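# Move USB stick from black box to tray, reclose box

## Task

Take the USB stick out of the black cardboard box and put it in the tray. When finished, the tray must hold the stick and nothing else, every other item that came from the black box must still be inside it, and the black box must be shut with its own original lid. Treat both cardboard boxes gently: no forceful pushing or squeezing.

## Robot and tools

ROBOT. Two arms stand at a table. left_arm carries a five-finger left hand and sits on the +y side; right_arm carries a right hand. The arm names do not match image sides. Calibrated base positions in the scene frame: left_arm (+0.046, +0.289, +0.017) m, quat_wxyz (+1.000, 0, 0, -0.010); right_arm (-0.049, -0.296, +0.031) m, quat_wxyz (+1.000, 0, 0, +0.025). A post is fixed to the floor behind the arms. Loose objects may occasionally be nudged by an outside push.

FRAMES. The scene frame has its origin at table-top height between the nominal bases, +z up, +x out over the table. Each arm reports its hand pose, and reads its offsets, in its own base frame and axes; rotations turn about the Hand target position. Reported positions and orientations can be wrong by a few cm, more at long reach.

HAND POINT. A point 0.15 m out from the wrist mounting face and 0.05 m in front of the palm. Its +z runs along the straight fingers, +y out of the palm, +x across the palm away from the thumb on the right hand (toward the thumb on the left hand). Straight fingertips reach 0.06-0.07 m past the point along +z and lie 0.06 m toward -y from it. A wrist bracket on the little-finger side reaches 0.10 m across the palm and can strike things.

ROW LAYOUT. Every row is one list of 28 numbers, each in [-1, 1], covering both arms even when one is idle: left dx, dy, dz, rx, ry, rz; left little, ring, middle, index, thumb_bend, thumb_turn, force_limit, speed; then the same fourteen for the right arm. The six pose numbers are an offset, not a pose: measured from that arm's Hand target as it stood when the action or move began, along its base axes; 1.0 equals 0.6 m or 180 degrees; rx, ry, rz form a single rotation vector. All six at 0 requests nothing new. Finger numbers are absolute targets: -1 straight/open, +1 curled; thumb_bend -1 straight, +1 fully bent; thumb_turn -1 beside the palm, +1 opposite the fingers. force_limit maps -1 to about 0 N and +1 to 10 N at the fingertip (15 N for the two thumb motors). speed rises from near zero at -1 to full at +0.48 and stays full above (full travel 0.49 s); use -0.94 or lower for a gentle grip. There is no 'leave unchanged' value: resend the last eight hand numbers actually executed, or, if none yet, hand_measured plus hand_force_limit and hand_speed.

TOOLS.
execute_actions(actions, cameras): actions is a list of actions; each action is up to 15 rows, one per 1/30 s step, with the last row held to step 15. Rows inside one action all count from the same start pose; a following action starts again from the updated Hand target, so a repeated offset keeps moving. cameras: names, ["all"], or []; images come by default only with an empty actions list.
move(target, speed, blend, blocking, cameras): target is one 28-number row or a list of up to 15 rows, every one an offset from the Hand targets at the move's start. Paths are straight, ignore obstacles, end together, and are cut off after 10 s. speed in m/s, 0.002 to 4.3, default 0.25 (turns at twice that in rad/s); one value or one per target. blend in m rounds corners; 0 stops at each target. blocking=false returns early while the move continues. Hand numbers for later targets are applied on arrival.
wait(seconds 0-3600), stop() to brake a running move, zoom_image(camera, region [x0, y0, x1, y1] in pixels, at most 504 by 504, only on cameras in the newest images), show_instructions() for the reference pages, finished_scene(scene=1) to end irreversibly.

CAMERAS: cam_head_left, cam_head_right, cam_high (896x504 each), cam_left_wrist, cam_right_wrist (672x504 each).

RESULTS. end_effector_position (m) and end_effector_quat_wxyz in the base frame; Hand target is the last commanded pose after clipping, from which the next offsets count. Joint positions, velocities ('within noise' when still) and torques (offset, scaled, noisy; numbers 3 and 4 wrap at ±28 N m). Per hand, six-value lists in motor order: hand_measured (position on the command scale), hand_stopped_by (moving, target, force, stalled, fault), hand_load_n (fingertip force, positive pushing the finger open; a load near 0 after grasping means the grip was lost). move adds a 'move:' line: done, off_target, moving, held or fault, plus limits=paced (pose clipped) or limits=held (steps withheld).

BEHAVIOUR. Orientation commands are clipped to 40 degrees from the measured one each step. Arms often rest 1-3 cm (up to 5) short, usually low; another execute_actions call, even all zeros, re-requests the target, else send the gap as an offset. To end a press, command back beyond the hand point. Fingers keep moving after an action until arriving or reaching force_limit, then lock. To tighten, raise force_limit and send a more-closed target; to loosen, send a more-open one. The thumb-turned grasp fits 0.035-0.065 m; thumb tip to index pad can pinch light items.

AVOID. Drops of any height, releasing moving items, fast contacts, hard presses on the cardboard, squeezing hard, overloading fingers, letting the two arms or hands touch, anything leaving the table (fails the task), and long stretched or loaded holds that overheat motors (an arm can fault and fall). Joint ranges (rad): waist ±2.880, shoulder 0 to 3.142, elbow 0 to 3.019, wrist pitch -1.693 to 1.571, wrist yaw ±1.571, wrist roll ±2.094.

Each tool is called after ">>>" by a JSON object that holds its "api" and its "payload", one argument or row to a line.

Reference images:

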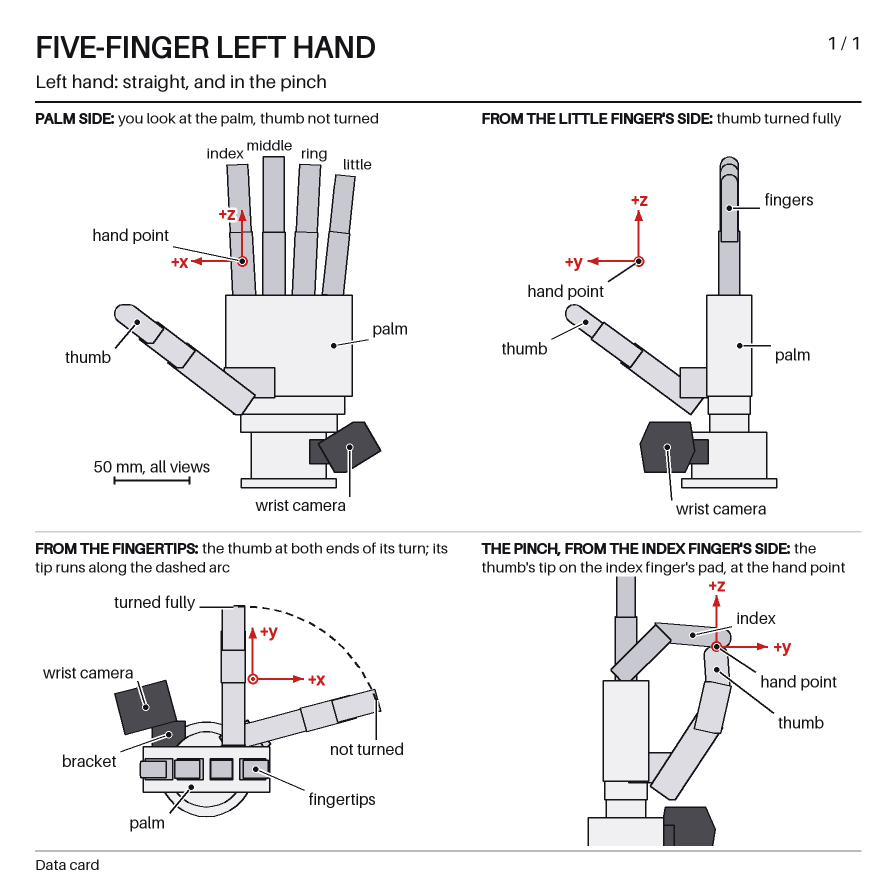

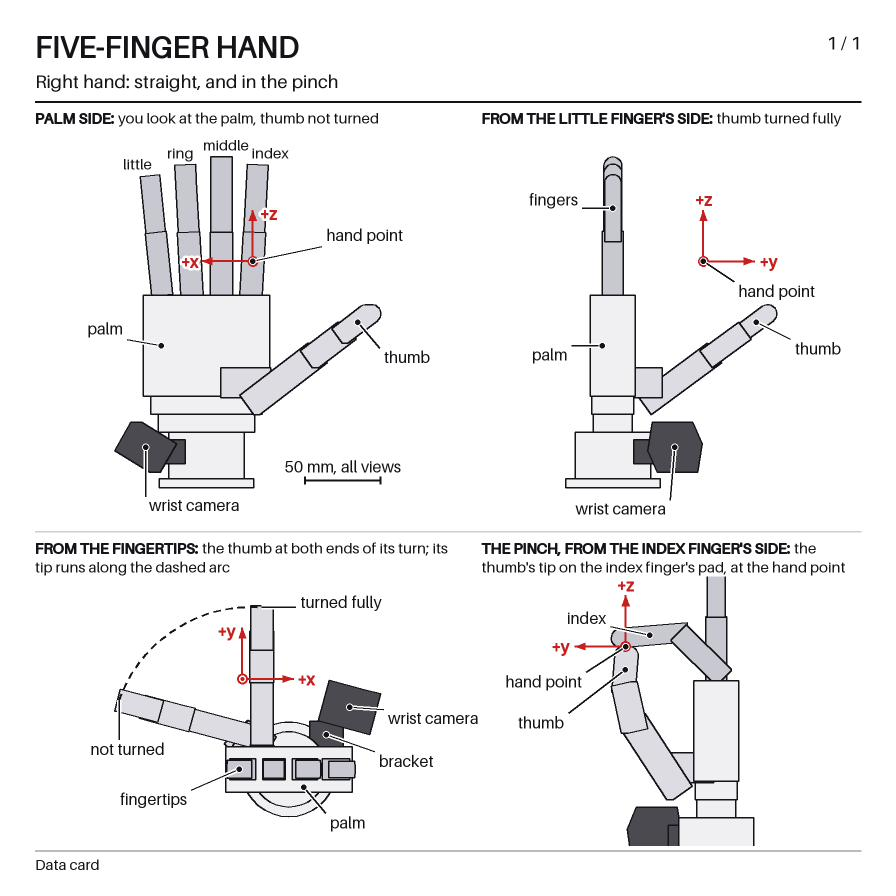

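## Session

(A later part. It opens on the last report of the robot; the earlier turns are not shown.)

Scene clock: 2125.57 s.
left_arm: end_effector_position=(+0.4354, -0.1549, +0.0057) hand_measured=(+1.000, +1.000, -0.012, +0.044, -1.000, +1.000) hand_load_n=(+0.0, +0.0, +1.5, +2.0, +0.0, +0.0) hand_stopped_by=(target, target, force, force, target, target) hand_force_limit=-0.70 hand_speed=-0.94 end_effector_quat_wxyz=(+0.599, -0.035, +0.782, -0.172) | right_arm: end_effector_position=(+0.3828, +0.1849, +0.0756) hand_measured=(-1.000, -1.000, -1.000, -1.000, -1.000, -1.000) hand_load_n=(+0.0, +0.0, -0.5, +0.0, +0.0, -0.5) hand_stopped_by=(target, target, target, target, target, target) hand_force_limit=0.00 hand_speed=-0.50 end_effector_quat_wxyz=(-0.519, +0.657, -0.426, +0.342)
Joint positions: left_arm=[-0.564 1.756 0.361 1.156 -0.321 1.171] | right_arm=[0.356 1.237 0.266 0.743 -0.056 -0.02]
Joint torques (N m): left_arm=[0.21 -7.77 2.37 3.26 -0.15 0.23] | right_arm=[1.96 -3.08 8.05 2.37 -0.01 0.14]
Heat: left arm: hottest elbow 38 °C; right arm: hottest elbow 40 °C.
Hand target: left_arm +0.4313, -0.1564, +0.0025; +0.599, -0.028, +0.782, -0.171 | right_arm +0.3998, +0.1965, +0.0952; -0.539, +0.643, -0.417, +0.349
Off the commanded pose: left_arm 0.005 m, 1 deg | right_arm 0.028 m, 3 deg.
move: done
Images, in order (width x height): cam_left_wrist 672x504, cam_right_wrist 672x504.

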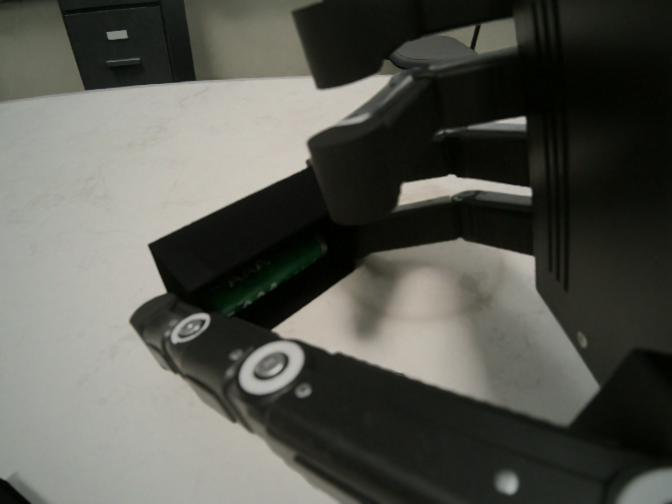

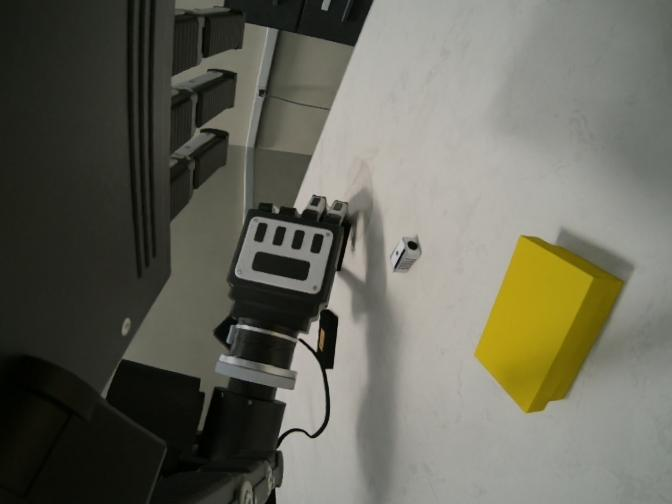

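>>> {"api": "move", "payload": {
  "target": [
    [0.003,0.002,0.055,-0.0219,0.0251,0,1,1,0.12,0.12,-1,1,-0.7,-0.94,0,0,0,0,0,0,-1,-1,-1,-1,-1,-1,0,-0.5]
  ],
  "speed": [0.05],
  "cameras": ["cam_right_wrist","cam_left_wrist"]
}}

>>> {"api": "zoom_image", "payload": {
  "camera": "cam_left_wrist",
  "region": [120, 150, 420, 380]
}}

>>> {"api": "zoom_image", "payload": {
  "camera": "cam_right_wrist",
  "region": [240, 150, 400, 310]
}}

Scene clock: 2134.23 s.
left_arm: end_effector_position=(+0.4279, -0.1564, +0.0292) hand_measured=(+1.000, +1.000, -0.012, +0.044, -1.000, +1.000) hand_load_n=(+0.0, +0.0, +1.5, +2.5, +0.5, +0.5) hand_stopped_by=(target, target, force, force, target, target) hand_force_limit=-0.70 hand_speed=-0.94 end_effector_quat_wxyz=(+0.562, -0.046, +0.803, -0.192) | right_arm: end_effector_position=(+0.3828, +0.1849, +0.0756) hand_measured=(-1.000, -1.000, -1.000, -1.000, -1.000, -1.000) hand_load_n=(+0.0, +0.0, +0.0, +0.0, +0.0, +0.0) hand_stopped_by=(target, target, target, target, target, target) hand_force_limit=0.00 hand_speed=-0.50 end_effector_quat_wxyz=(-0.519, +0.657, -0.426, +0.342)
Joint positions: left_arm=[-0.545 1.542 0.361 0.871 -0.261 1.102] | right_arm=[0.356 1.237 0.266 0.743 -0.056 -0.02]
Joint torques (N m): left_arm=[2.02 -8.64 5.07 1.94 0.05 0.02] | right_arm=[1.9 -3.14 8.06 2.32 -0.02 0.15]
Heat: left arm: hottest elbow 38 °C; right arm: hottest elbow 40 °C.
Hand target: left_arm +0.4331, -0.1552, +0.0355; +0.566, -0.055, +0.799, -0.196 | right_arm +0.3998, +0.1965, +0.0952; -0.539, +0.643, -0.417, +0.349
Off the commanded pose: left_arm 0.008 m, 1 deg | right_arm 0.028 m, 3 deg.
move: done
Images, in order (width x height): cam_left_wrist 672x504, cam_right_wrist 672x504.

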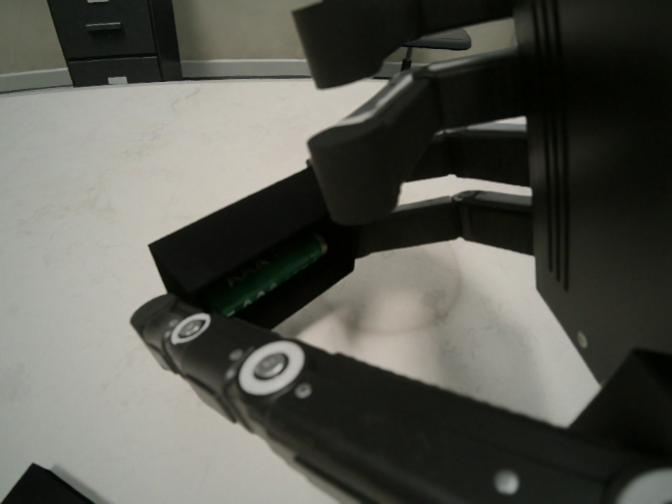

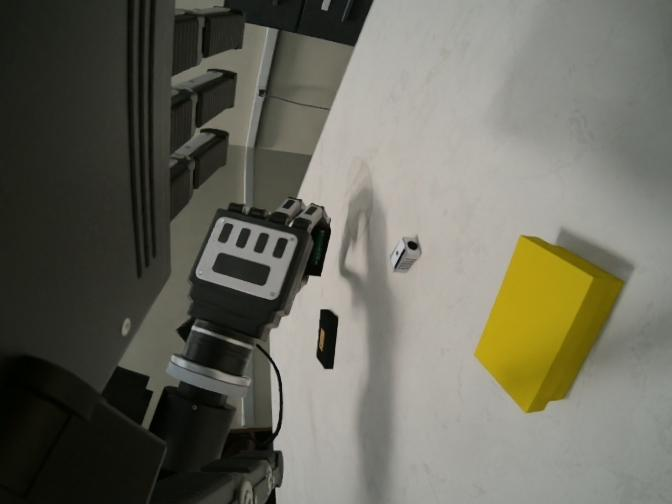

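Scaled by 1.680 from the camera's image (finer frame: 960x720).

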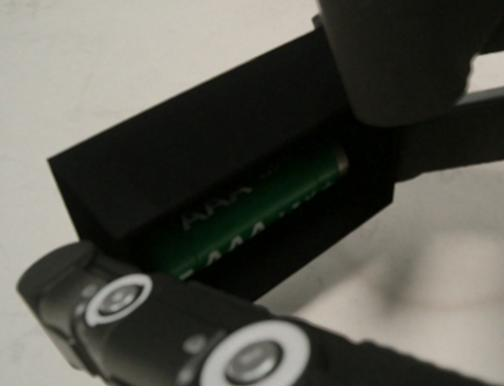

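Scaled by 3.150 from the camera's image (finer frame: 960x720).

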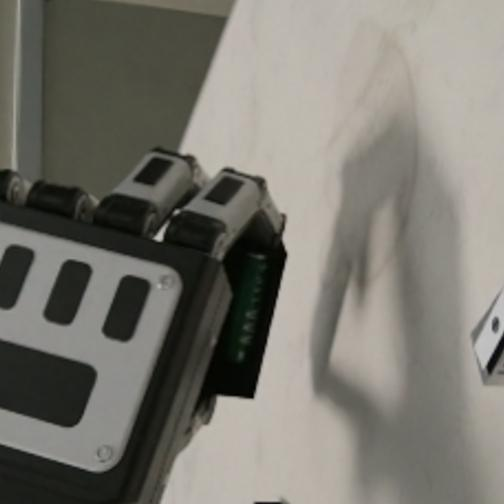

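>>> {"api": "move", "payload": {
  "target": [
    [0.0,0.0,0.1,-0.1536,0.1757,0,1,1,0.12,0.12,-1,1,-0.7,-0.94,0,0,0,0,0,0,-1,-1,-1,-1,-1,-1,0,-0.5]
  ],
  "speed": [0.08],
  "cameras": ["cam_right_wrist"]
}}

>>> {"api": "move", "payload": {
  "target": [
    [0.0,0.0,0.0,-0.1536,0.1757,0,1,1,0.12,0.12,-1,1,-0.7,-0.94,0,0,0,0,0,0,-1,-1,-1,-1,-1,-1,0,-0.5]
  ],
  "speed": [0.08],
  "cameras": ["cam_right_wrist","cam_left_wrist"]
}}

>>> {"api": "zoom_image", "payload": {
  "camera": "cam_right_wrist",
  "region": [160, 130, 360, 330]
}}

Scene clock: 2145.77 s.
left_arm: end_effector_position=(+0.4119, -0.1532, +0.0682) hand_measured=(+1.000, +1.000, -0.012, +0.044, -1.000, +1.000) hand_load_n=(+0.0, +0.0, +1.5, +2.5, +0.5, +0.5) hand_stopped_by=(target, target, force, force, target, target) hand_force_limit=-0.70 hand_speed=-0.94 end_effector_quat_wxyz=(+0.281, -0.235, +0.864, -0.344) | right_arm: end_effector_position=(+0.3828, +0.1849, +0.0756) hand_measured=(-1.000, -1.000, -1.000, -1.000, -1.000, -1.000) hand_load_n=(+0.0, +0.0, +0.5, +0.0, +0.0, -0.5) hand_stopped_by=(target, target, target, target, target, target) hand_force_limit=0.00 hand_speed=-0.50 end_effector_quat_wxyz=(-0.519, +0.657, -0.426, +0.342)
Joint positions: left_arm=[-0.255 1.248 0.618 -0.053 0.288 0.646] | right_arm=[0.356 1.237 0.266 0.743 -0.056 -0.02]
Joint torques (N m): left_arm=[2.08 -8.06 10.95 1.59 0.29 -0.03] | right_arm=[1.79 -2.96 8.02 2.43 -0.02 0.16]
Heat: left arm: hottest elbow 38 °C; right arm: hottest elbow 40 °C.
Hand target: left_arm +0.4331, -0.1554, +0.0956; +0.300, -0.238, +0.852, -0.357 | right_arm +0.3998, +0.1965, +0.0952; -0.539, +0.643, -0.417, +0.349
Off the commanded pose: left_arm 0.035 m, 3 deg | right_arm 0.028 m, 3 deg.
move: off_target (left_arm)

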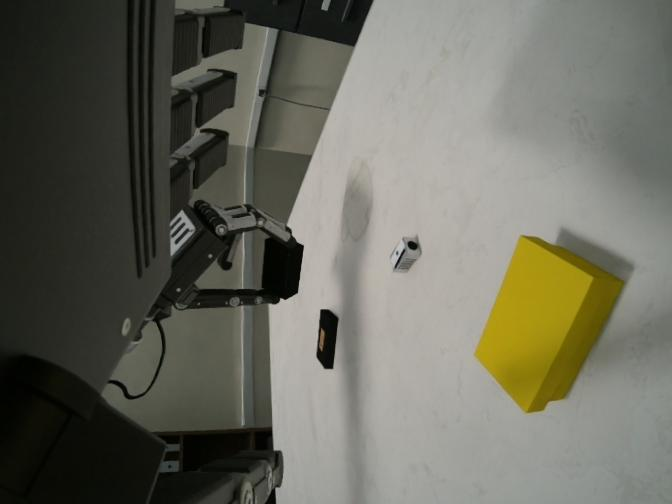

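Scene clock: 2150.80 s.
left_arm: end_effector_position=(+0.4136, -0.1582, +0.0826) hand_measured=(+1.000, +1.000, -0.012, +0.044, -1.000, +1.000) hand_load_n=(+0.0, +0.0, +1.5, +2.0, +0.0, +0.0) hand_stopped_by=(target, target, force, force, target, target) hand_force_limit=-0.70 hand_speed=-0.94 end_effector_quat_wxyz=(-0.014, -0.386, +0.797, -0.464) | right_arm: end_effector_position=(+0.3828, +0.1849, +0.0756) hand_measured=(-1.000, -1.000, -1.000, -1.000, -1.000, -1.000) hand_load_n=(-0.5, +0.0, +0.0, +0.0, +0.0, -0.5) hand_stopped_by=(target, target, target, target, target, target) hand_force_limit=0.00 hand_speed=-0.50 end_effector_quat_wxyz=(-0.519, +0.657, -0.426, +0.342)
Joint positions: left_arm=[-0.024 1.493 0.863 -0.384 0.836 0.392] | right_arm=[0.356 1.237 0.266 0.743 -0.056 -0.02]
Joint torques (N m): left_arm=[2.08 -9.35 10.4 0.94 0.72 -0.1] | right_arm=[1.85 -3.02 8.1 2.35 -0.01 0.16]
Heat: left arm: hottest elbow 39 °C; right arm: hottest elbow 40 °C.
Hand target: left_arm +0.4332, -0.1554, +0.0956; -0.006, -0.389, +0.792, -0.470 | right_arm +0.3998, +0.1965, +0.0952; -0.539, +0.643, -0.417, +0.349
Off the commanded pose: left_arm 0.024 m, 1 deg | right_arm 0.028 m, 3 deg.
move: off_target (left_arm)
Images, in order (width x height): cam_left_wrist 672x504, cam_right_wrist 672x504.

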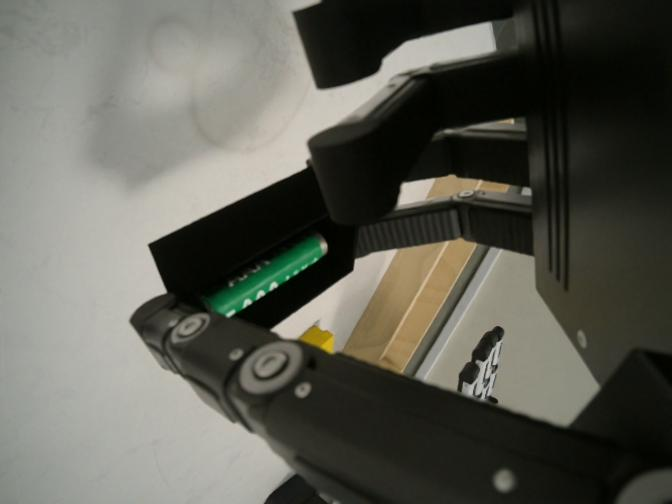

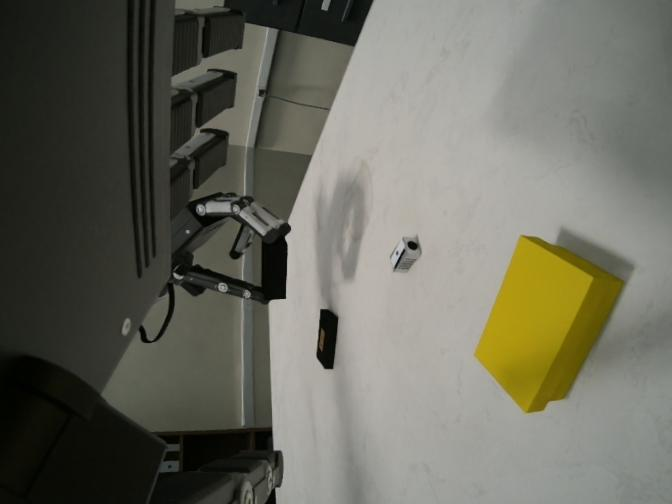

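Scaled by 2.520 from the camera's image (finer frame: 960x720).

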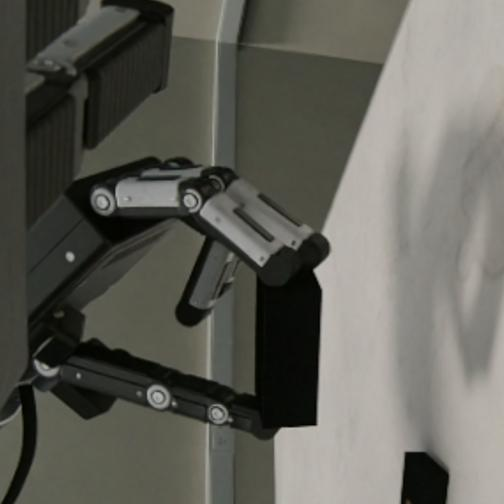

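>>> {"api": "move", "payload": {
  "target": [
    [-0.012,-0.002,-0.09,0,0,0,1,1,0.12,0.12,-1,1,-0.7,-0.94,0,0,0,0,0,0,-1,-1,-1,-1,-1,-1,0,-0.5]
  ],
  "speed": [0.06],
  "cameras": ["cam_right_wrist","cam_left_wrist"]
}}

>>> {"api": "zoom_image", "payload": {
  "camera": "cam_right_wrist",
  "region": [220, 170, 380, 330]
}}

Scene clock: 2166.57 s.
left_arm: end_effector_position=(+0.4252, -0.1587, +0.0456) hand_measured=(+1.000, +1.000, -0.012, +0.044, -1.000, +1.000) hand_load_n=(+0.0, +0.0, +1.5, +2.0, +0.5, +0.0) hand_stopped_by=(target, target, force, force, target, target) hand_force_limit=-0.70 hand_speed=-0.94 end_effector_quat_wxyz=(-0.005, -0.382, +0.796, -0.469) | right_arm: end_effector_position=(+0.3828, +0.1849, +0.0756) hand_measured=(-1.000, -1.000, -1.000, -1.000, -1.000, -1.000) hand_load_n=(+0.0, +0.0, +0.0, +0.0, +0.0, +0.0) hand_stopped_by=(target, target, target, target, target, target) hand_force_limit=0.00 hand_speed=-0.50 end_effector_quat_wxyz=(-0.519, +0.657, -0.426, +0.342)
Joint positions: left_arm=[-0.024 1.583 0.839 -0.247 0.836 0.388] | right_arm=[0.356 1.237 0.266 0.743 -0.056 -0.02]
Joint torques (N m): left_arm=[1.73 -10.34 5.87 2.24 0.64 -0.08] | right_arm=[2.14 -2.96 8.08 2.39 -0.01 0.16]
Heat: left arm: hottest elbow 40 °C; right arm: hottest elbow 40 °C.
Hand target: left_arm +0.4259, -0.1566, +0.0416; -0.006, -0.389, +0.792, -0.470 | right_arm +0.3998, +0.1965, +0.0952; -0.539, +0.643, -0.417, +0.349
Off the commanded pose: left_arm 0.005 m, 1 deg | right_arm 0.028 m, 3 deg.
move: done
Images, in order (width x height): cam_left_wrist 672x504, cam_right_wrist 672x504.

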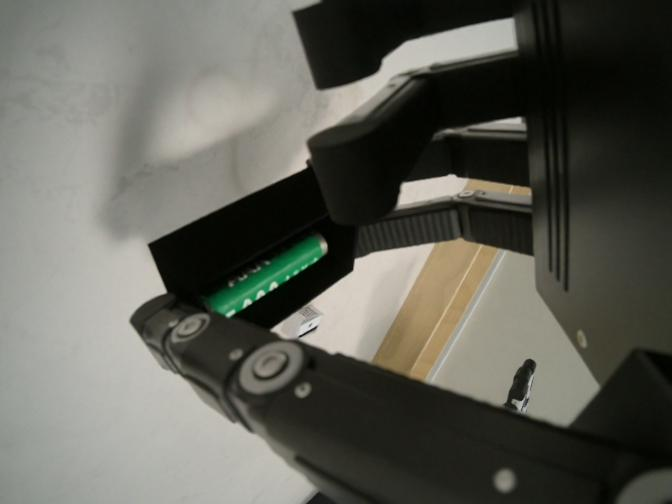

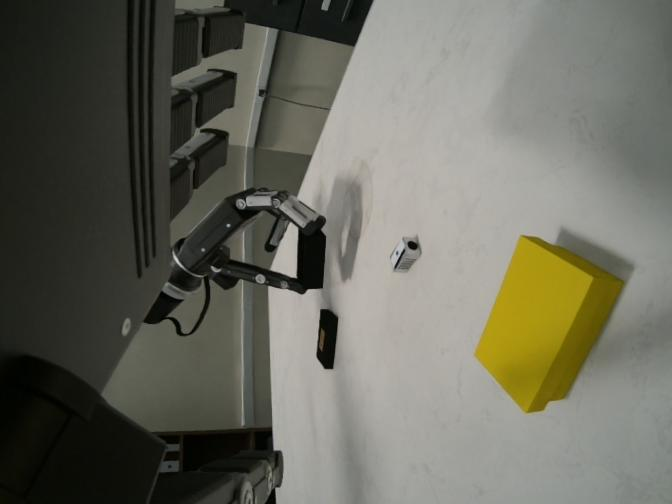

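Scaled by 3.150 from the camera's image (finer frame: 960x720).

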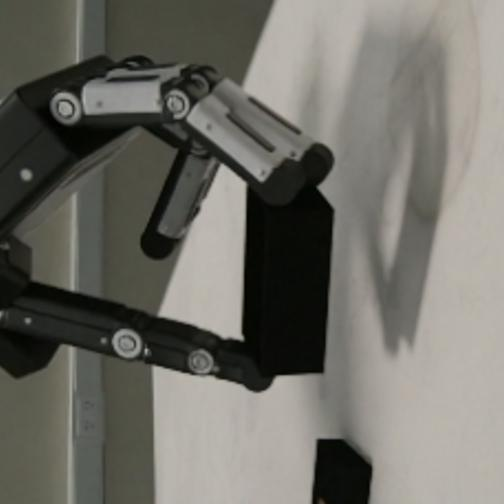

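>>> {"api": "move", "payload": {
  "target": [
    [0.0,0.0,-0.023,0,0,0,1,1,0.12,0.12,-1,1,-0.7,-0.94,0,0,0,0,0,0,-1,-1,-1,-1,-1,-1,0,-0.5]
  ],
  "speed": [0.04],
  "cameras": ["cam_right_wrist"]
}}

>>> {"api": "zoom_image", "payload": {
  "camera": "cam_right_wrist",
  "region": [260, 170, 380, 320]
}}

Scene clock: 2170.63 s.
left_arm: end_effector_position=(+0.4257, -0.1587, +0.0321) hand_measured=(+1.000, +1.000, -0.012, +0.044, -1.000, +1.000) hand_load_n=(+0.0, +0.0, +1.5, +2.5, +0.0, +0.0) hand_stopped_by=(target, target, force, force, target, target) hand_force_limit=-0.70 hand_speed=-0.94 end_effector_quat_wxyz=(-0.005, -0.382, +0.796, -0.469) | right_arm: end_effector_position=(+0.3828, +0.1849, +0.0756) hand_measured=(-1.000, -1.000, -1.000, -1.000, -1.000, -1.000) hand_load_n=(+0.0, +0.0, +0.0, +0.0, +0.0, +0.0) hand_stopped_by=(target, target, target, target, target, target) hand_force_limit=0.00 hand_speed=-0.50 end_effector_quat_wxyz=(-0.519, +0.657, -0.426, +0.342)
Joint positions: left_arm=[-0.024 1.612 0.828 -0.205 0.836 0.388] | right_arm=[0.356 1.237 0.266 0.743 -0.056 -0.02]
Joint torques (N m): left_arm=[1.67 -10.34 5.63 2.21 0.64 -0.08] | right_arm=[2.02 -3.02 8.03 2.37 -0.01 0.16]
Heat: left arm: hottest elbow 40 °C; right arm: hottest elbow 40 °C.
Hand target: left_arm +0.4260, -0.1566, +0.0277; -0.006, -0.389, +0.792, -0.470 | right_arm +0.3998, +0.1965, +0.0952; -0.539, +0.643, -0.417, +0.349
Off the commanded pose: left_arm 0.005 m, 1 deg | right_arm 0.028 m, 3 deg.
move: done

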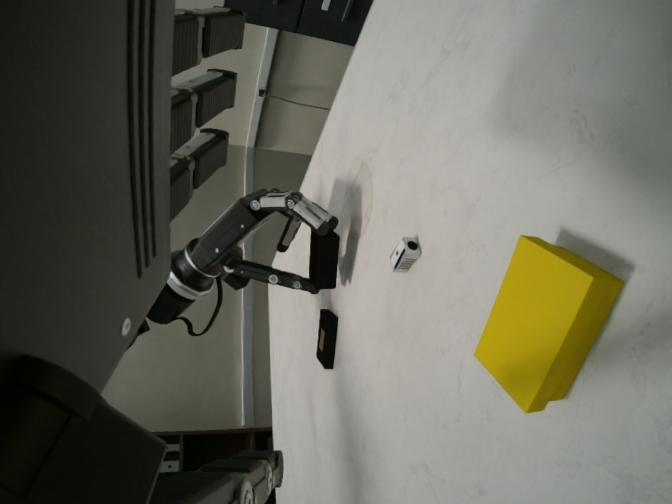

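Scaled by 3.360 from the camera's image (finer frame: 960x720).

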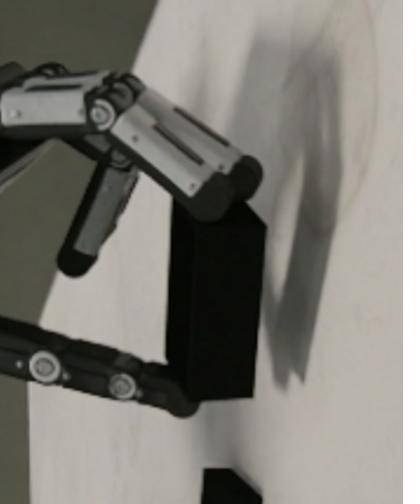

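>>> {"api": "move", "payload": {
  "target": [
    [0.0,0.0,-0.008,0,0,0,1,1,0.12,0.12,-1,1,-0.7,-0.94,0,0,0,0,0,0,-1,-1,-1,-1,-1,-1,0,-0.5]
  ],
  "speed": [0.03],
  "cameras": ["cam_right_wrist"]
}}

>>> {"api": "zoom_image", "payload": {
  "camera": "cam_right_wrist",
  "region": [260, 170, 380, 320]
}}

Scene clock: 2173.97 s.
left_arm: end_effector_position=(+0.4279, -0.1587, +0.0299) hand_measured=(+1.000, +1.000, -0.012, +0.044, -1.000, +1.000) hand_load_n=(+0.0, +0.0, +1.5, +2.5, +0.0, +0.0) hand_stopped_by=(target, target, force, force, target, target) hand_force_limit=-0.70 hand_speed=-0.94 end_effector_quat_wxyz=(-0.002, -0.380, +0.796, -0.470) | right_arm: end_effector_position=(+0.3828, +0.1849, +0.0756) hand_measured=(-1.000, -1.000, -1.000, -1.000, -1.000, -1.000) hand_load_n=(+0.0, +0.0, +0.0, +0.0, +0.0, +0.0) hand_stopped_by=(target, target, target, target, target, target) hand_force_limit=0.00 hand_speed=-0.50 end_effector_quat_wxyz=(-0.519, +0.657, -0.426, +0.342)
Joint positions: left_arm=[-0.024 1.619 0.828 -0.19 0.836 0.388] | right_arm=[0.356 1.237 0.266 0.743 -0.056 -0.02]
Joint torques (N m): left_arm=[1.73 -10.23 5.38 2.18 0.64 -0.08] | right_arm=[1.9 -3.19 8.09 2.39 -0.01 0.14]
Heat: left arm: hottest elbow 40 °C; right arm: hottest elbow 40 °C.
Hand target: left_arm +0.4261, -0.1566, +0.0230; -0.006, -0.389, +0.792, -0.470 | right_arm +0.3998, +0.1965, +0.0952; -0.539, +0.643, -0.417, +0.349
Off the commanded pose: left_arm 0.008 m, 1 deg | right_arm 0.028 m, 3 deg.
move: done

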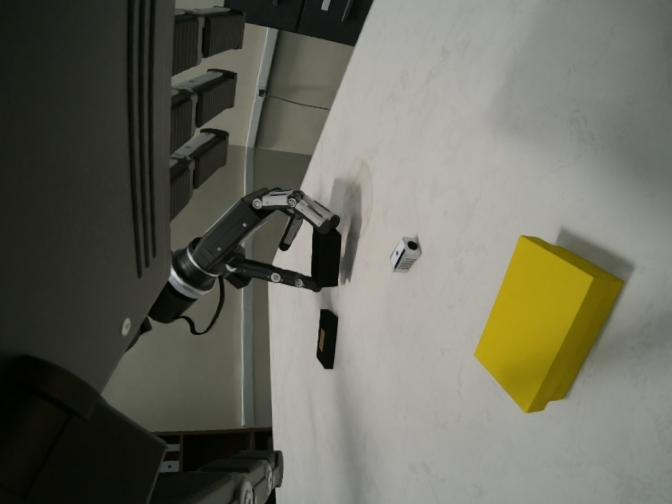

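Scaled by 3.360 from the camera's image (finer frame: 960x720).

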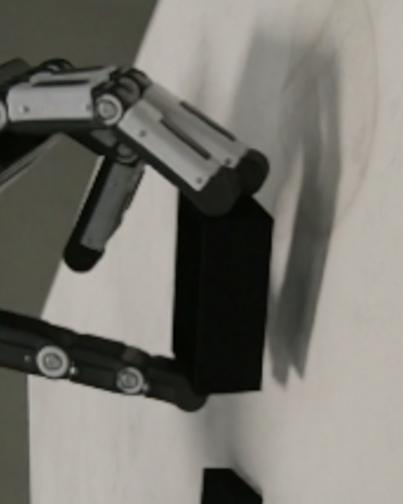

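>>> {"api": "move", "payload": {
  "target": [
    [-0.005,0.0,-0.01,0,0,0,1,1,0.12,0.12,-1,1,-0.7,-0.94,0,0,0,0,0,0,-1,-1,-1,-1,-1,-1,0,-0.5]
  ],
  "speed": [0.03],
  "cameras": ["cam_right_wrist"]
}}

>>> {"api": "zoom_image", "payload": {
  "camera": "cam_right_wrist",
  "region": [280, 200, 360, 300]
}}

Scene clock: 2178.83 s.
left_arm: end_effector_position=(+0.4234, -0.1586, +0.0224) hand_measured=(+1.000, +1.000, -0.012, +0.044, -1.000, +1.000) hand_load_n=(+0.0, +0.0, +1.5, +2.0, +0.5, +0.0) hand_stopped_by=(target, target, force, force, target, target) hand_force_limit=-0.70 hand_speed=-0.94 end_effector_quat_wxyz=(-0.004, -0.381, +0.796, -0.469) | right_arm: end_effector_position=(+0.3828, +0.1849, +0.0756) hand_measured=(-1.000, -1.000, -1.000, -1.000, -1.000, -1.000) hand_load_n=(+0.0, +0.0, +0.0, +0.0, +0.0, +0.0) hand_stopped_by=(target, target, target, target, target, target) hand_force_limit=0.00 hand_speed=-0.50 end_effector_quat_wxyz=(-0.519, +0.657, -0.426, +0.342)
Joint positions: left_arm=[-0.024 1.628 0.811 -0.17 0.836 0.388] | right_arm=[0.356 1.237 0.266 0.743 -0.056 -0.02]
Joint torques (N m): left_arm=[1.73 -10.17 5.44 2.25 0.63 -0.09] | right_arm=[1.73 -3.08 8.03 2.36 -0.02 0.15]
Heat: left arm: hottest elbow 40 °C; right arm: hottest elbow 40 °C.
Hand target: left_arm +0.4229, -0.1566, +0.0169; -0.006, -0.389, +0.792, -0.470 | right_arm +0.3998, +0.1965, +0.0952; -0.539, +0.643, -0.417, +0.349
Off the commanded pose: left_arm 0.006 m, 1 deg | right_arm 0.028 m, 3 deg.
move: done

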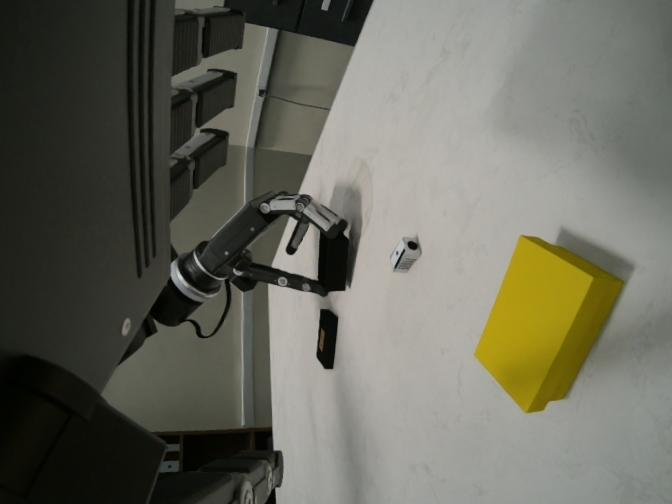

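Scaled by 5.040 from the camera's image (finer frame: 960x720).

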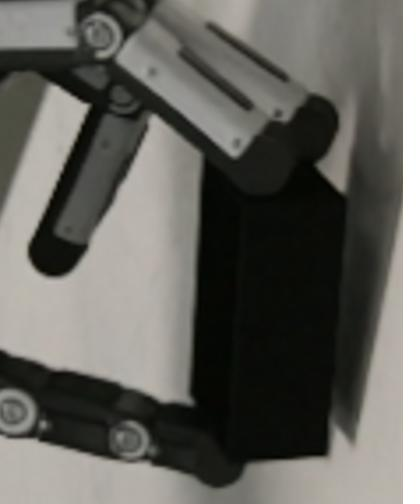

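>>> {"api": "move", "payload": {
  "target": [
    [-0.001,0.0,-0.007,0,0,0,1,1,0.12,0.12,-1,1,-0.7,-0.94,0,0,0,0,0,0,-1,-1,-1,-1,-1,-1,0,-0.5]
  ],
  "speed": [0.03],
  "cameras": ["cam_right_wrist"]
}}

>>> {"api": "zoom_image", "payload": {
  "camera": "cam_right_wrist",
  "region": [280, 200, 360, 300]
}}

Scene clock: 2182.50 s.
left_arm: end_effector_position=(+0.4233, -0.1586, +0.0190) hand_measured=(+1.000, +1.000, -0.012, +0.044, -1.000, +1.000) hand_load_n=(+0.0, +0.0, +1.5, +2.0, +0.5, +0.0) hand_stopped_by=(target, target, force, force, target, target) hand_force_limit=-0.70 hand_speed=-0.94 end_effector_quat_wxyz=(-0.003, -0.381, +0.796, -0.470) | right_arm: end_effector_position=(+0.3828, +0.1849, +0.0756) hand_measured=(-1.000, -1.000, -1.000, -1.000, -1.000, -1.000) hand_load_n=(+0.0, +0.0, +0.0, +0.0, +0.0, +0.0) hand_stopped_by=(target, target, target, target, target, target) hand_force_limit=0.00 hand_speed=-0.50 end_effector_quat_wxyz=(-0.519, +0.657, -0.426, +0.342)
Joint positions: left_arm=[-0.024 1.635 0.807 -0.156 0.836 0.388] | right_arm=[0.356 1.237 0.266 0.743 -0.056 -0.02]
Joint torques (N m): left_arm=[1.67 -10.23 5.29 2.22 0.63 -0.09] | right_arm=[1.79 -2.84 8.09 2.36 -0.01 0.15]
Heat: left arm: hottest elbow 40 °C; right arm: hottest elbow 40 °C.
Hand target: left_arm +0.4224, -0.1566, +0.0129; -0.006, -0.389, +0.792, -0.470 | right_arm +0.3998, +0.1965, +0.0952; -0.539, +0.643, -0.417, +0.349
Off the commanded pose: left_arm 0.007 m, 1 deg | right_arm 0.028 m, 3 deg.
move: done

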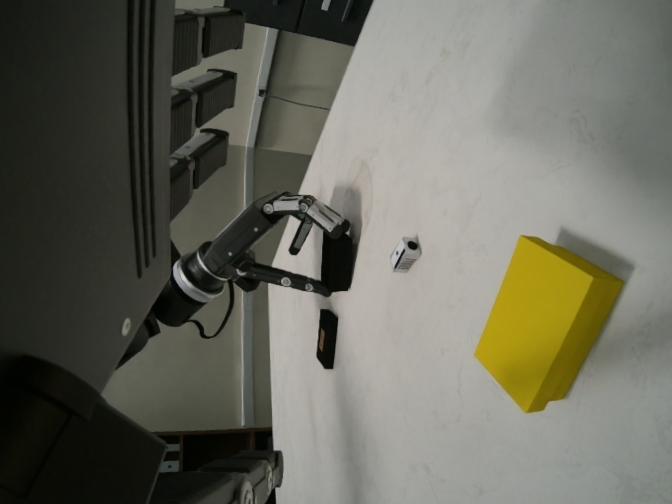

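Scaled by 5.040 from the camera's image (finer frame: 960x720).

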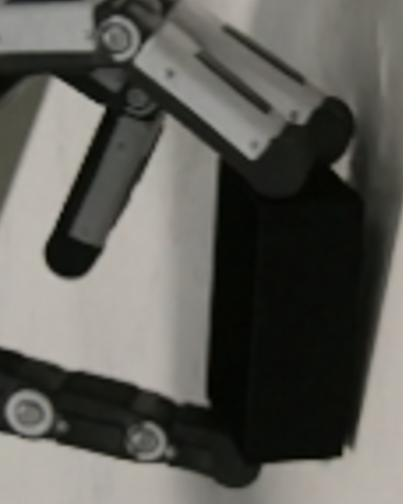

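>>> {"api": "move", "payload": {
  "target": [
    [-0.001,0.0,-0.006,0,0,0,1,1,0.12,0.12,-1,1,-0.7,-0.94,0,0,0,0,0,0,-1,-1,-1,-1,-1,-1,0,-0.5]
  ],
  "speed": [0.03],
  "cameras": ["cam_right_wrist"]
}}

>>> {"api": "zoom_image", "payload": {
  "camera": "cam_right_wrist",
  "region": [280, 200, 360, 300]
}}

Scene clock: 2188.03 s.
left_arm: end_effector_position=(+0.4248, -0.1588, +0.0171) hand_measured=(+1.000, +1.000, -0.012, +0.044, -1.000, +1.000) hand_load_n=(+0.0, +0.0, +1.5, +2.0, +0.0, +0.5) hand_stopped_by=(target, target, force, force, target, target) hand_force_limit=-0.70 hand_speed=-0.94 end_effector_quat_wxyz=(-0.001, -0.380, +0.796, -0.471) | right_arm: end_effector_position=(+0.3828, +0.1849, +0.0756) hand_measured=(-1.000, -1.000, -1.000, -1.000, -1.000, -1.000) hand_load_n=(+0.0, +0.0, +0.0, +0.0, +0.0, +0.0) hand_stopped_by=(target, target, target, target, target, target) hand_force_limit=0.00 hand_speed=-0.50 end_effector_quat_wxyz=(-0.519, +0.657, -0.426, +0.342)
Joint positions: left_arm=[-0.024 1.641 0.807 -0.145 0.836 0.386] | right_arm=[0.356 1.237 0.266 0.743 -0.056 -0.02]
Joint torques (N m): left_arm=[1.73 -10.23 5.04 2.26 0.62 -0.07] | right_arm=[1.85 -2.9 8.05 2.37 -0.02 0.14]
Heat: left arm: hottest elbow 40 °C; right arm: hottest elbow 40 °C.
Hand target: left_arm +0.4218, -0.1566, +0.0092; -0.006, -0.389, +0.792, -0.470 | right_arm +0.3998, +0.1965, +0.0952; -0.539, +0.643, -0.417, +0.349
Off the commanded pose: left_arm 0.009 m, 1 deg | right_arm 0.028 m, 3 deg.
move: done

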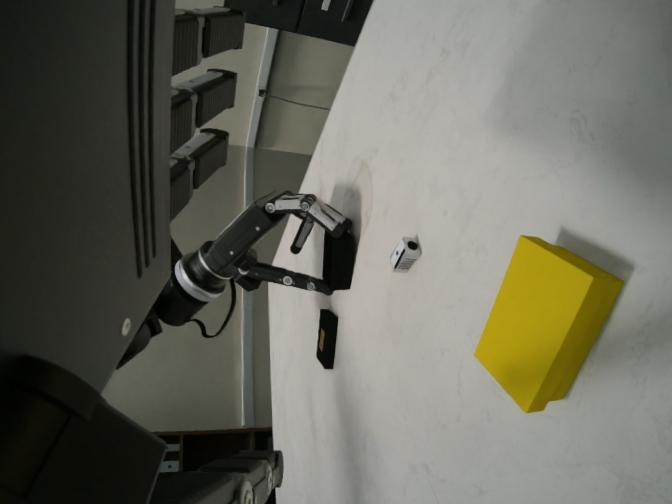

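Scaled by 5.040 from the camera's image (finer frame: 960x720).

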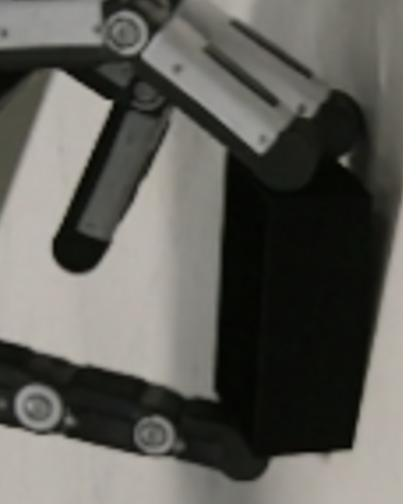

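>>> {"api": "move", "payload": {
  "target": [
    [-0.002,0.0,-0.006,0,0,0,1,1,0.12,0.12,-1,1,-0.7,-0.94,0,0,0,0,0,0,-1,-1,-1,-1,-1,-1,0,-0.5]
  ],
  "speed": [0.03],
  "cameras": ["cam_right_wrist"]
}}

>>> {"api": "zoom_image", "payload": {
  "camera": "cam_right_wrist",
  "region": [280, 200, 360, 300]
}}

Scene clock: 2191.77 s.
left_arm: end_effector_position=(+0.4243, -0.1594, +0.0166) hand_measured=(+1.000, +1.000, -0.012, +0.044, -1.000, +1.000) hand_load_n=(+0.0, +0.0, +1.5, +2.0, +0.5, +0.0) hand_stopped_by=(target, target, force, force, target, target) hand_force_limit=-0.70 hand_speed=-0.94 end_effector_quat_wxyz=(-0.001, -0.380, +0.795, -0.473) | right_arm: end_effector_position=(+0.3828, +0.1849, +0.0756) hand_measured=(-1.000, -1.000, -1.000, -1.000, -1.000, -1.000) hand_load_n=(+0.0, +0.0, +0.0, +0.0, +0.0, +0.0) hand_stopped_by=(target, target, target, target, target, target) hand_force_limit=0.00 hand_speed=-0.50 end_effector_quat_wxyz=(-0.519, +0.657, -0.426, +0.342)
Joint positions: left_arm=[-0.024 1.641 0.802 -0.132 0.839 0.38] | right_arm=[0.356 1.237 0.266 0.743 -0.056 -0.02]
Joint torques (N m): left_arm=[1.67 -9.64 4.92 2.21 0.51 0] | right_arm=[1.67 -3.08 8.05 2.35 -0.01 0.15]
Heat: left arm: hottest elbow 39 °C; right arm: hottest elbow 40 °C.
Hand target: left_arm +0.4205, -0.1566, +0.0055; -0.006, -0.389, +0.792, -0.470 | right_arm +0.3998, +0.1965, +0.0952; -0.539, +0.643, -0.417, +0.349
Off the commanded pose: left_arm 0.012 m, 1 deg | right_arm 0.028 m, 3 deg.
move: off_target (left_arm)

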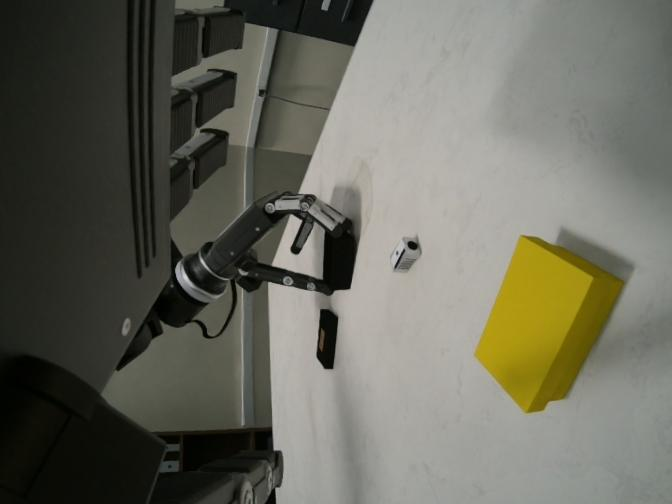

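Scaled by 5.040 from the camera's image (finer frame: 960x720).

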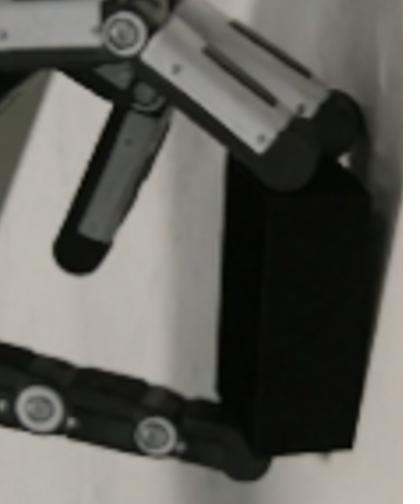

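>>> {"api": "move", "payload": {
  "target": [
    [0.005,-0.003,0.012,0,0,0,1,1,-0.08,-0.03,-1,1,-0.7,-0.94,0,0,0,0,0,0,-1,-1,-1,-1,-1,-1,0,-0.5]
  ],
  "speed": [0.03],
  "cameras": ["cam_right_wrist","cam_left_wrist"]
}}

>>> {"api": "zoom_image", "payload": {
  "camera": "cam_right_wrist",
  "region": [280, 200, 360, 300]
}}

Scene clock: 2196.53 s.
left_arm: end_effector_position=(+0.4243, -0.1595, +0.0168) hand_measured=(+1.000, +1.000, -0.080, -0.030, -1.000, +1.000) hand_load_n=(+0.0, +0.0, -1.0, +0.0, +0.0, +0.0) hand_stopped_by=(target, target, target, target, target, target) hand_force_limit=-0.70 hand_speed=-0.94 end_effector_quat_wxyz=(-0.001, -0.381, +0.794, -0.473) | right_arm: end_effector_position=(+0.3828, +0.1849, +0.0756) hand_measured=(-1.000, -1.000, -1.000, -1.000, -1.000, -1.000) hand_load_n=(+0.0, +0.0, +0.0, +0.0, +0.0, -0.5) hand_stopped_by=(target, target, target, target, target, target) hand_force_limit=0.00 hand_speed=-0.50 end_effector_quat_wxyz=(-0.519, +0.657, -0.426, +0.342)
Joint positions: left_arm=[-0.024 1.641 0.802 -0.132 0.839 0.377] | right_arm=[0.356 1.237 0.266 0.743 -0.056 -0.02]
Joint torques (N m): left_arm=[1.38 -10.46 5.91 1.37 0.43 -0.04] | right_arm=[1.9 -2.96 8.05 2.35 -0.01 0.15]
Heat: left arm: hottest elbow 39 °C; right arm: hottest elbow 40 °C.
Hand target: left_arm +0.4235, -0.1584, +0.0127; -0.006, -0.389, +0.792, -0.470 | right_arm +0.3998, +0.1965, +0.0952; -0.539, +0.643, -0.417, +0.349
Off the commanded pose: left_arm 0.004 m, 1 deg | right_arm 0.028 m, 3 deg.
move: done
Images, in order (width x height): cam_left_wrist 672x504, cam_right_wrist 672x504.

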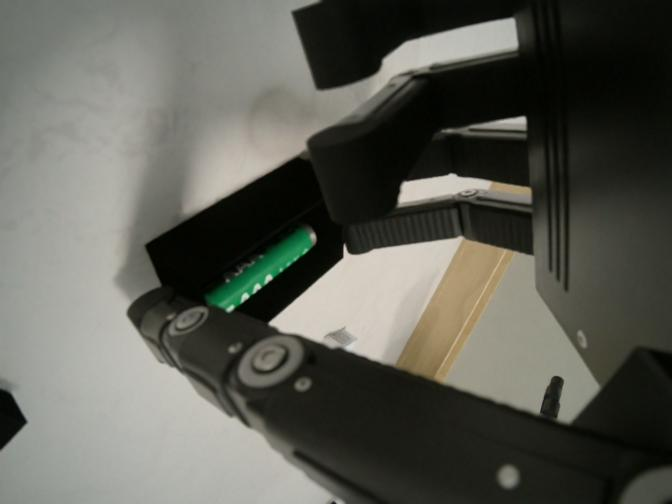

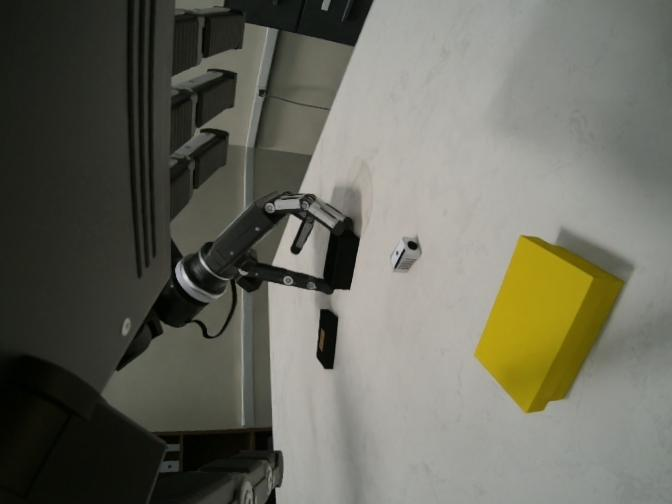

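Scaled by 5.040 from the camera's image (finer frame: 960x720).

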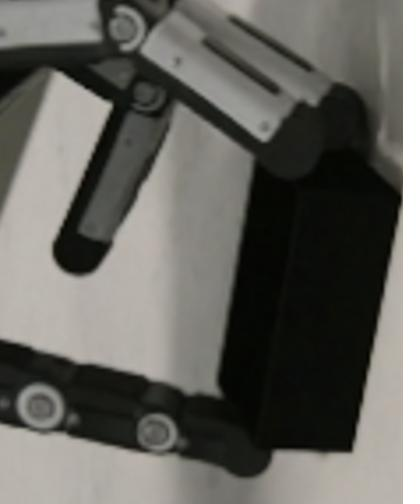

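>>> {"api": "move", "payload": {
  "target": [
    [0,0,0,0,0,0,1,1,-0.35,-0.35,-1,1,-0.7,-0.9,0,0,0,0,0,0,-1,-1,-1,-1,-1,-1,0,-0.5],
    [-0.005,0.006,0.004,0,0,0,1,1,-0.35,-0.35,-1,1,-0.7,-0.9,0,0,0,0,0,0,-1,-1,-1,-1,-1,-1,0,-0.5]
  ],
  "speed": [0.03,0.03],
  "cameras": ["cam_right_wrist","cam_left_wrist"]
}}

>>> {"api": "zoom_image", "payload": {
  "camera": "cam_right_wrist",
  "region": [280, 200, 380, 300]
}}

Scene clock: 2206.77 s.
left_arm: end_effector_position=(+0.4235, -0.1600, +0.0177) hand_measured=(+1.000, +1.000, -0.350, -0.350, -1.000, +1.000) hand_load_n=(+0.0, +0.0, +0.0, +0.0, +0.0, +0.0) hand_stopped_by=(target, target, target, target, target, target) hand_force_limit=-0.70 hand_speed=-0.90 end_effector_quat_wxyz=(-0.005, -0.383, +0.792, -0.475) | right_arm: end_effector_position=(+0.3828, +0.1849, +0.0756) hand_measured=(-1.000, -1.000, -1.000, -1.000, -1.000, -1.000) hand_load_n=(-0.5, +0.0, +0.0, +0.0, +0.0, +0.0) hand_stopped_by=(target, target, target, target, target, target) hand_force_limit=0.00 hand_speed=-0.50 end_effector_quat_wxyz=(-0.519, +0.657, -0.426, +0.342)
Joint positions: left_arm=[-0.023 1.641 0.802 -0.133 0.845 0.372] | right_arm=[0.356 1.237 0.266 0.743 -0.056 -0.02]
Joint torques (N m): left_arm=[2.02 -11.46 5.49 0.83 0.38 0.14] | right_arm=[1.9 -3.02 8.1 2.35 -0.01 0.17]
Heat: left arm: hottest elbow 39 °C; right arm: hottest elbow 40 °C.
Hand target: left_arm +0.4206, -0.1547, +0.0151; -0.006, -0.389, +0.792, -0.470 | right_arm +0.3998, +0.1965, +0.0952; -0.539, +0.643, -0.417, +0.349
Off the commanded pose: left_arm 0.007 m, 1 deg | right_arm 0.028 m, 3 deg.
move: done
Images, in order (width x height): cam_left_wrist 672x504, cam_right_wrist 672x504.

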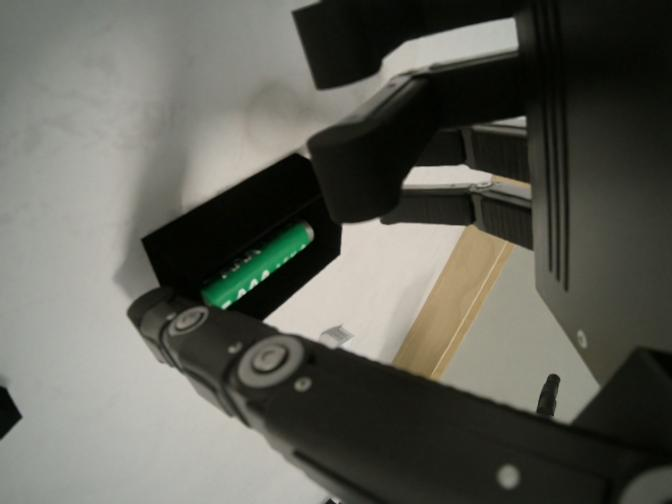

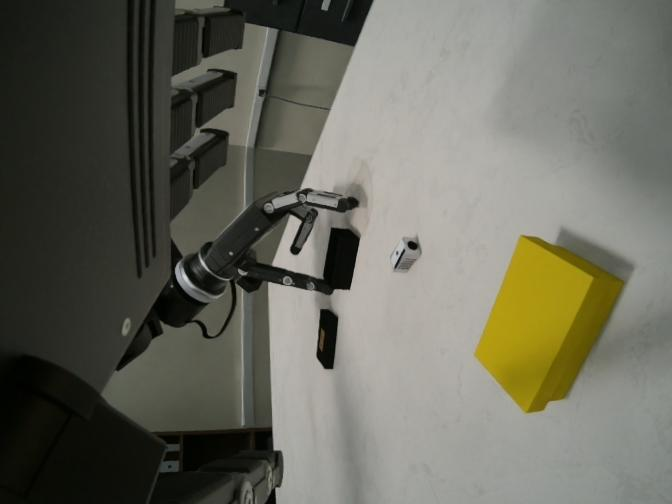

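Scaled by 5.040 from the camera's image (finer frame: 960x720).

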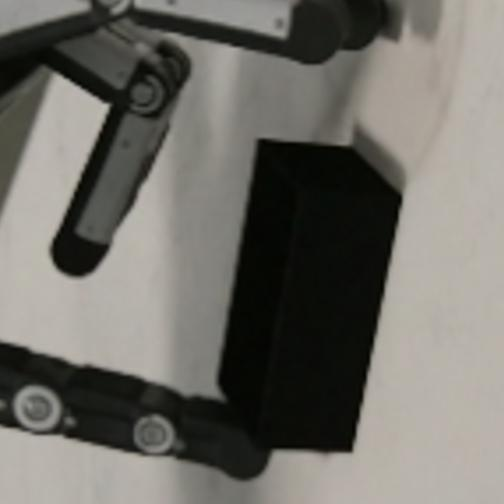

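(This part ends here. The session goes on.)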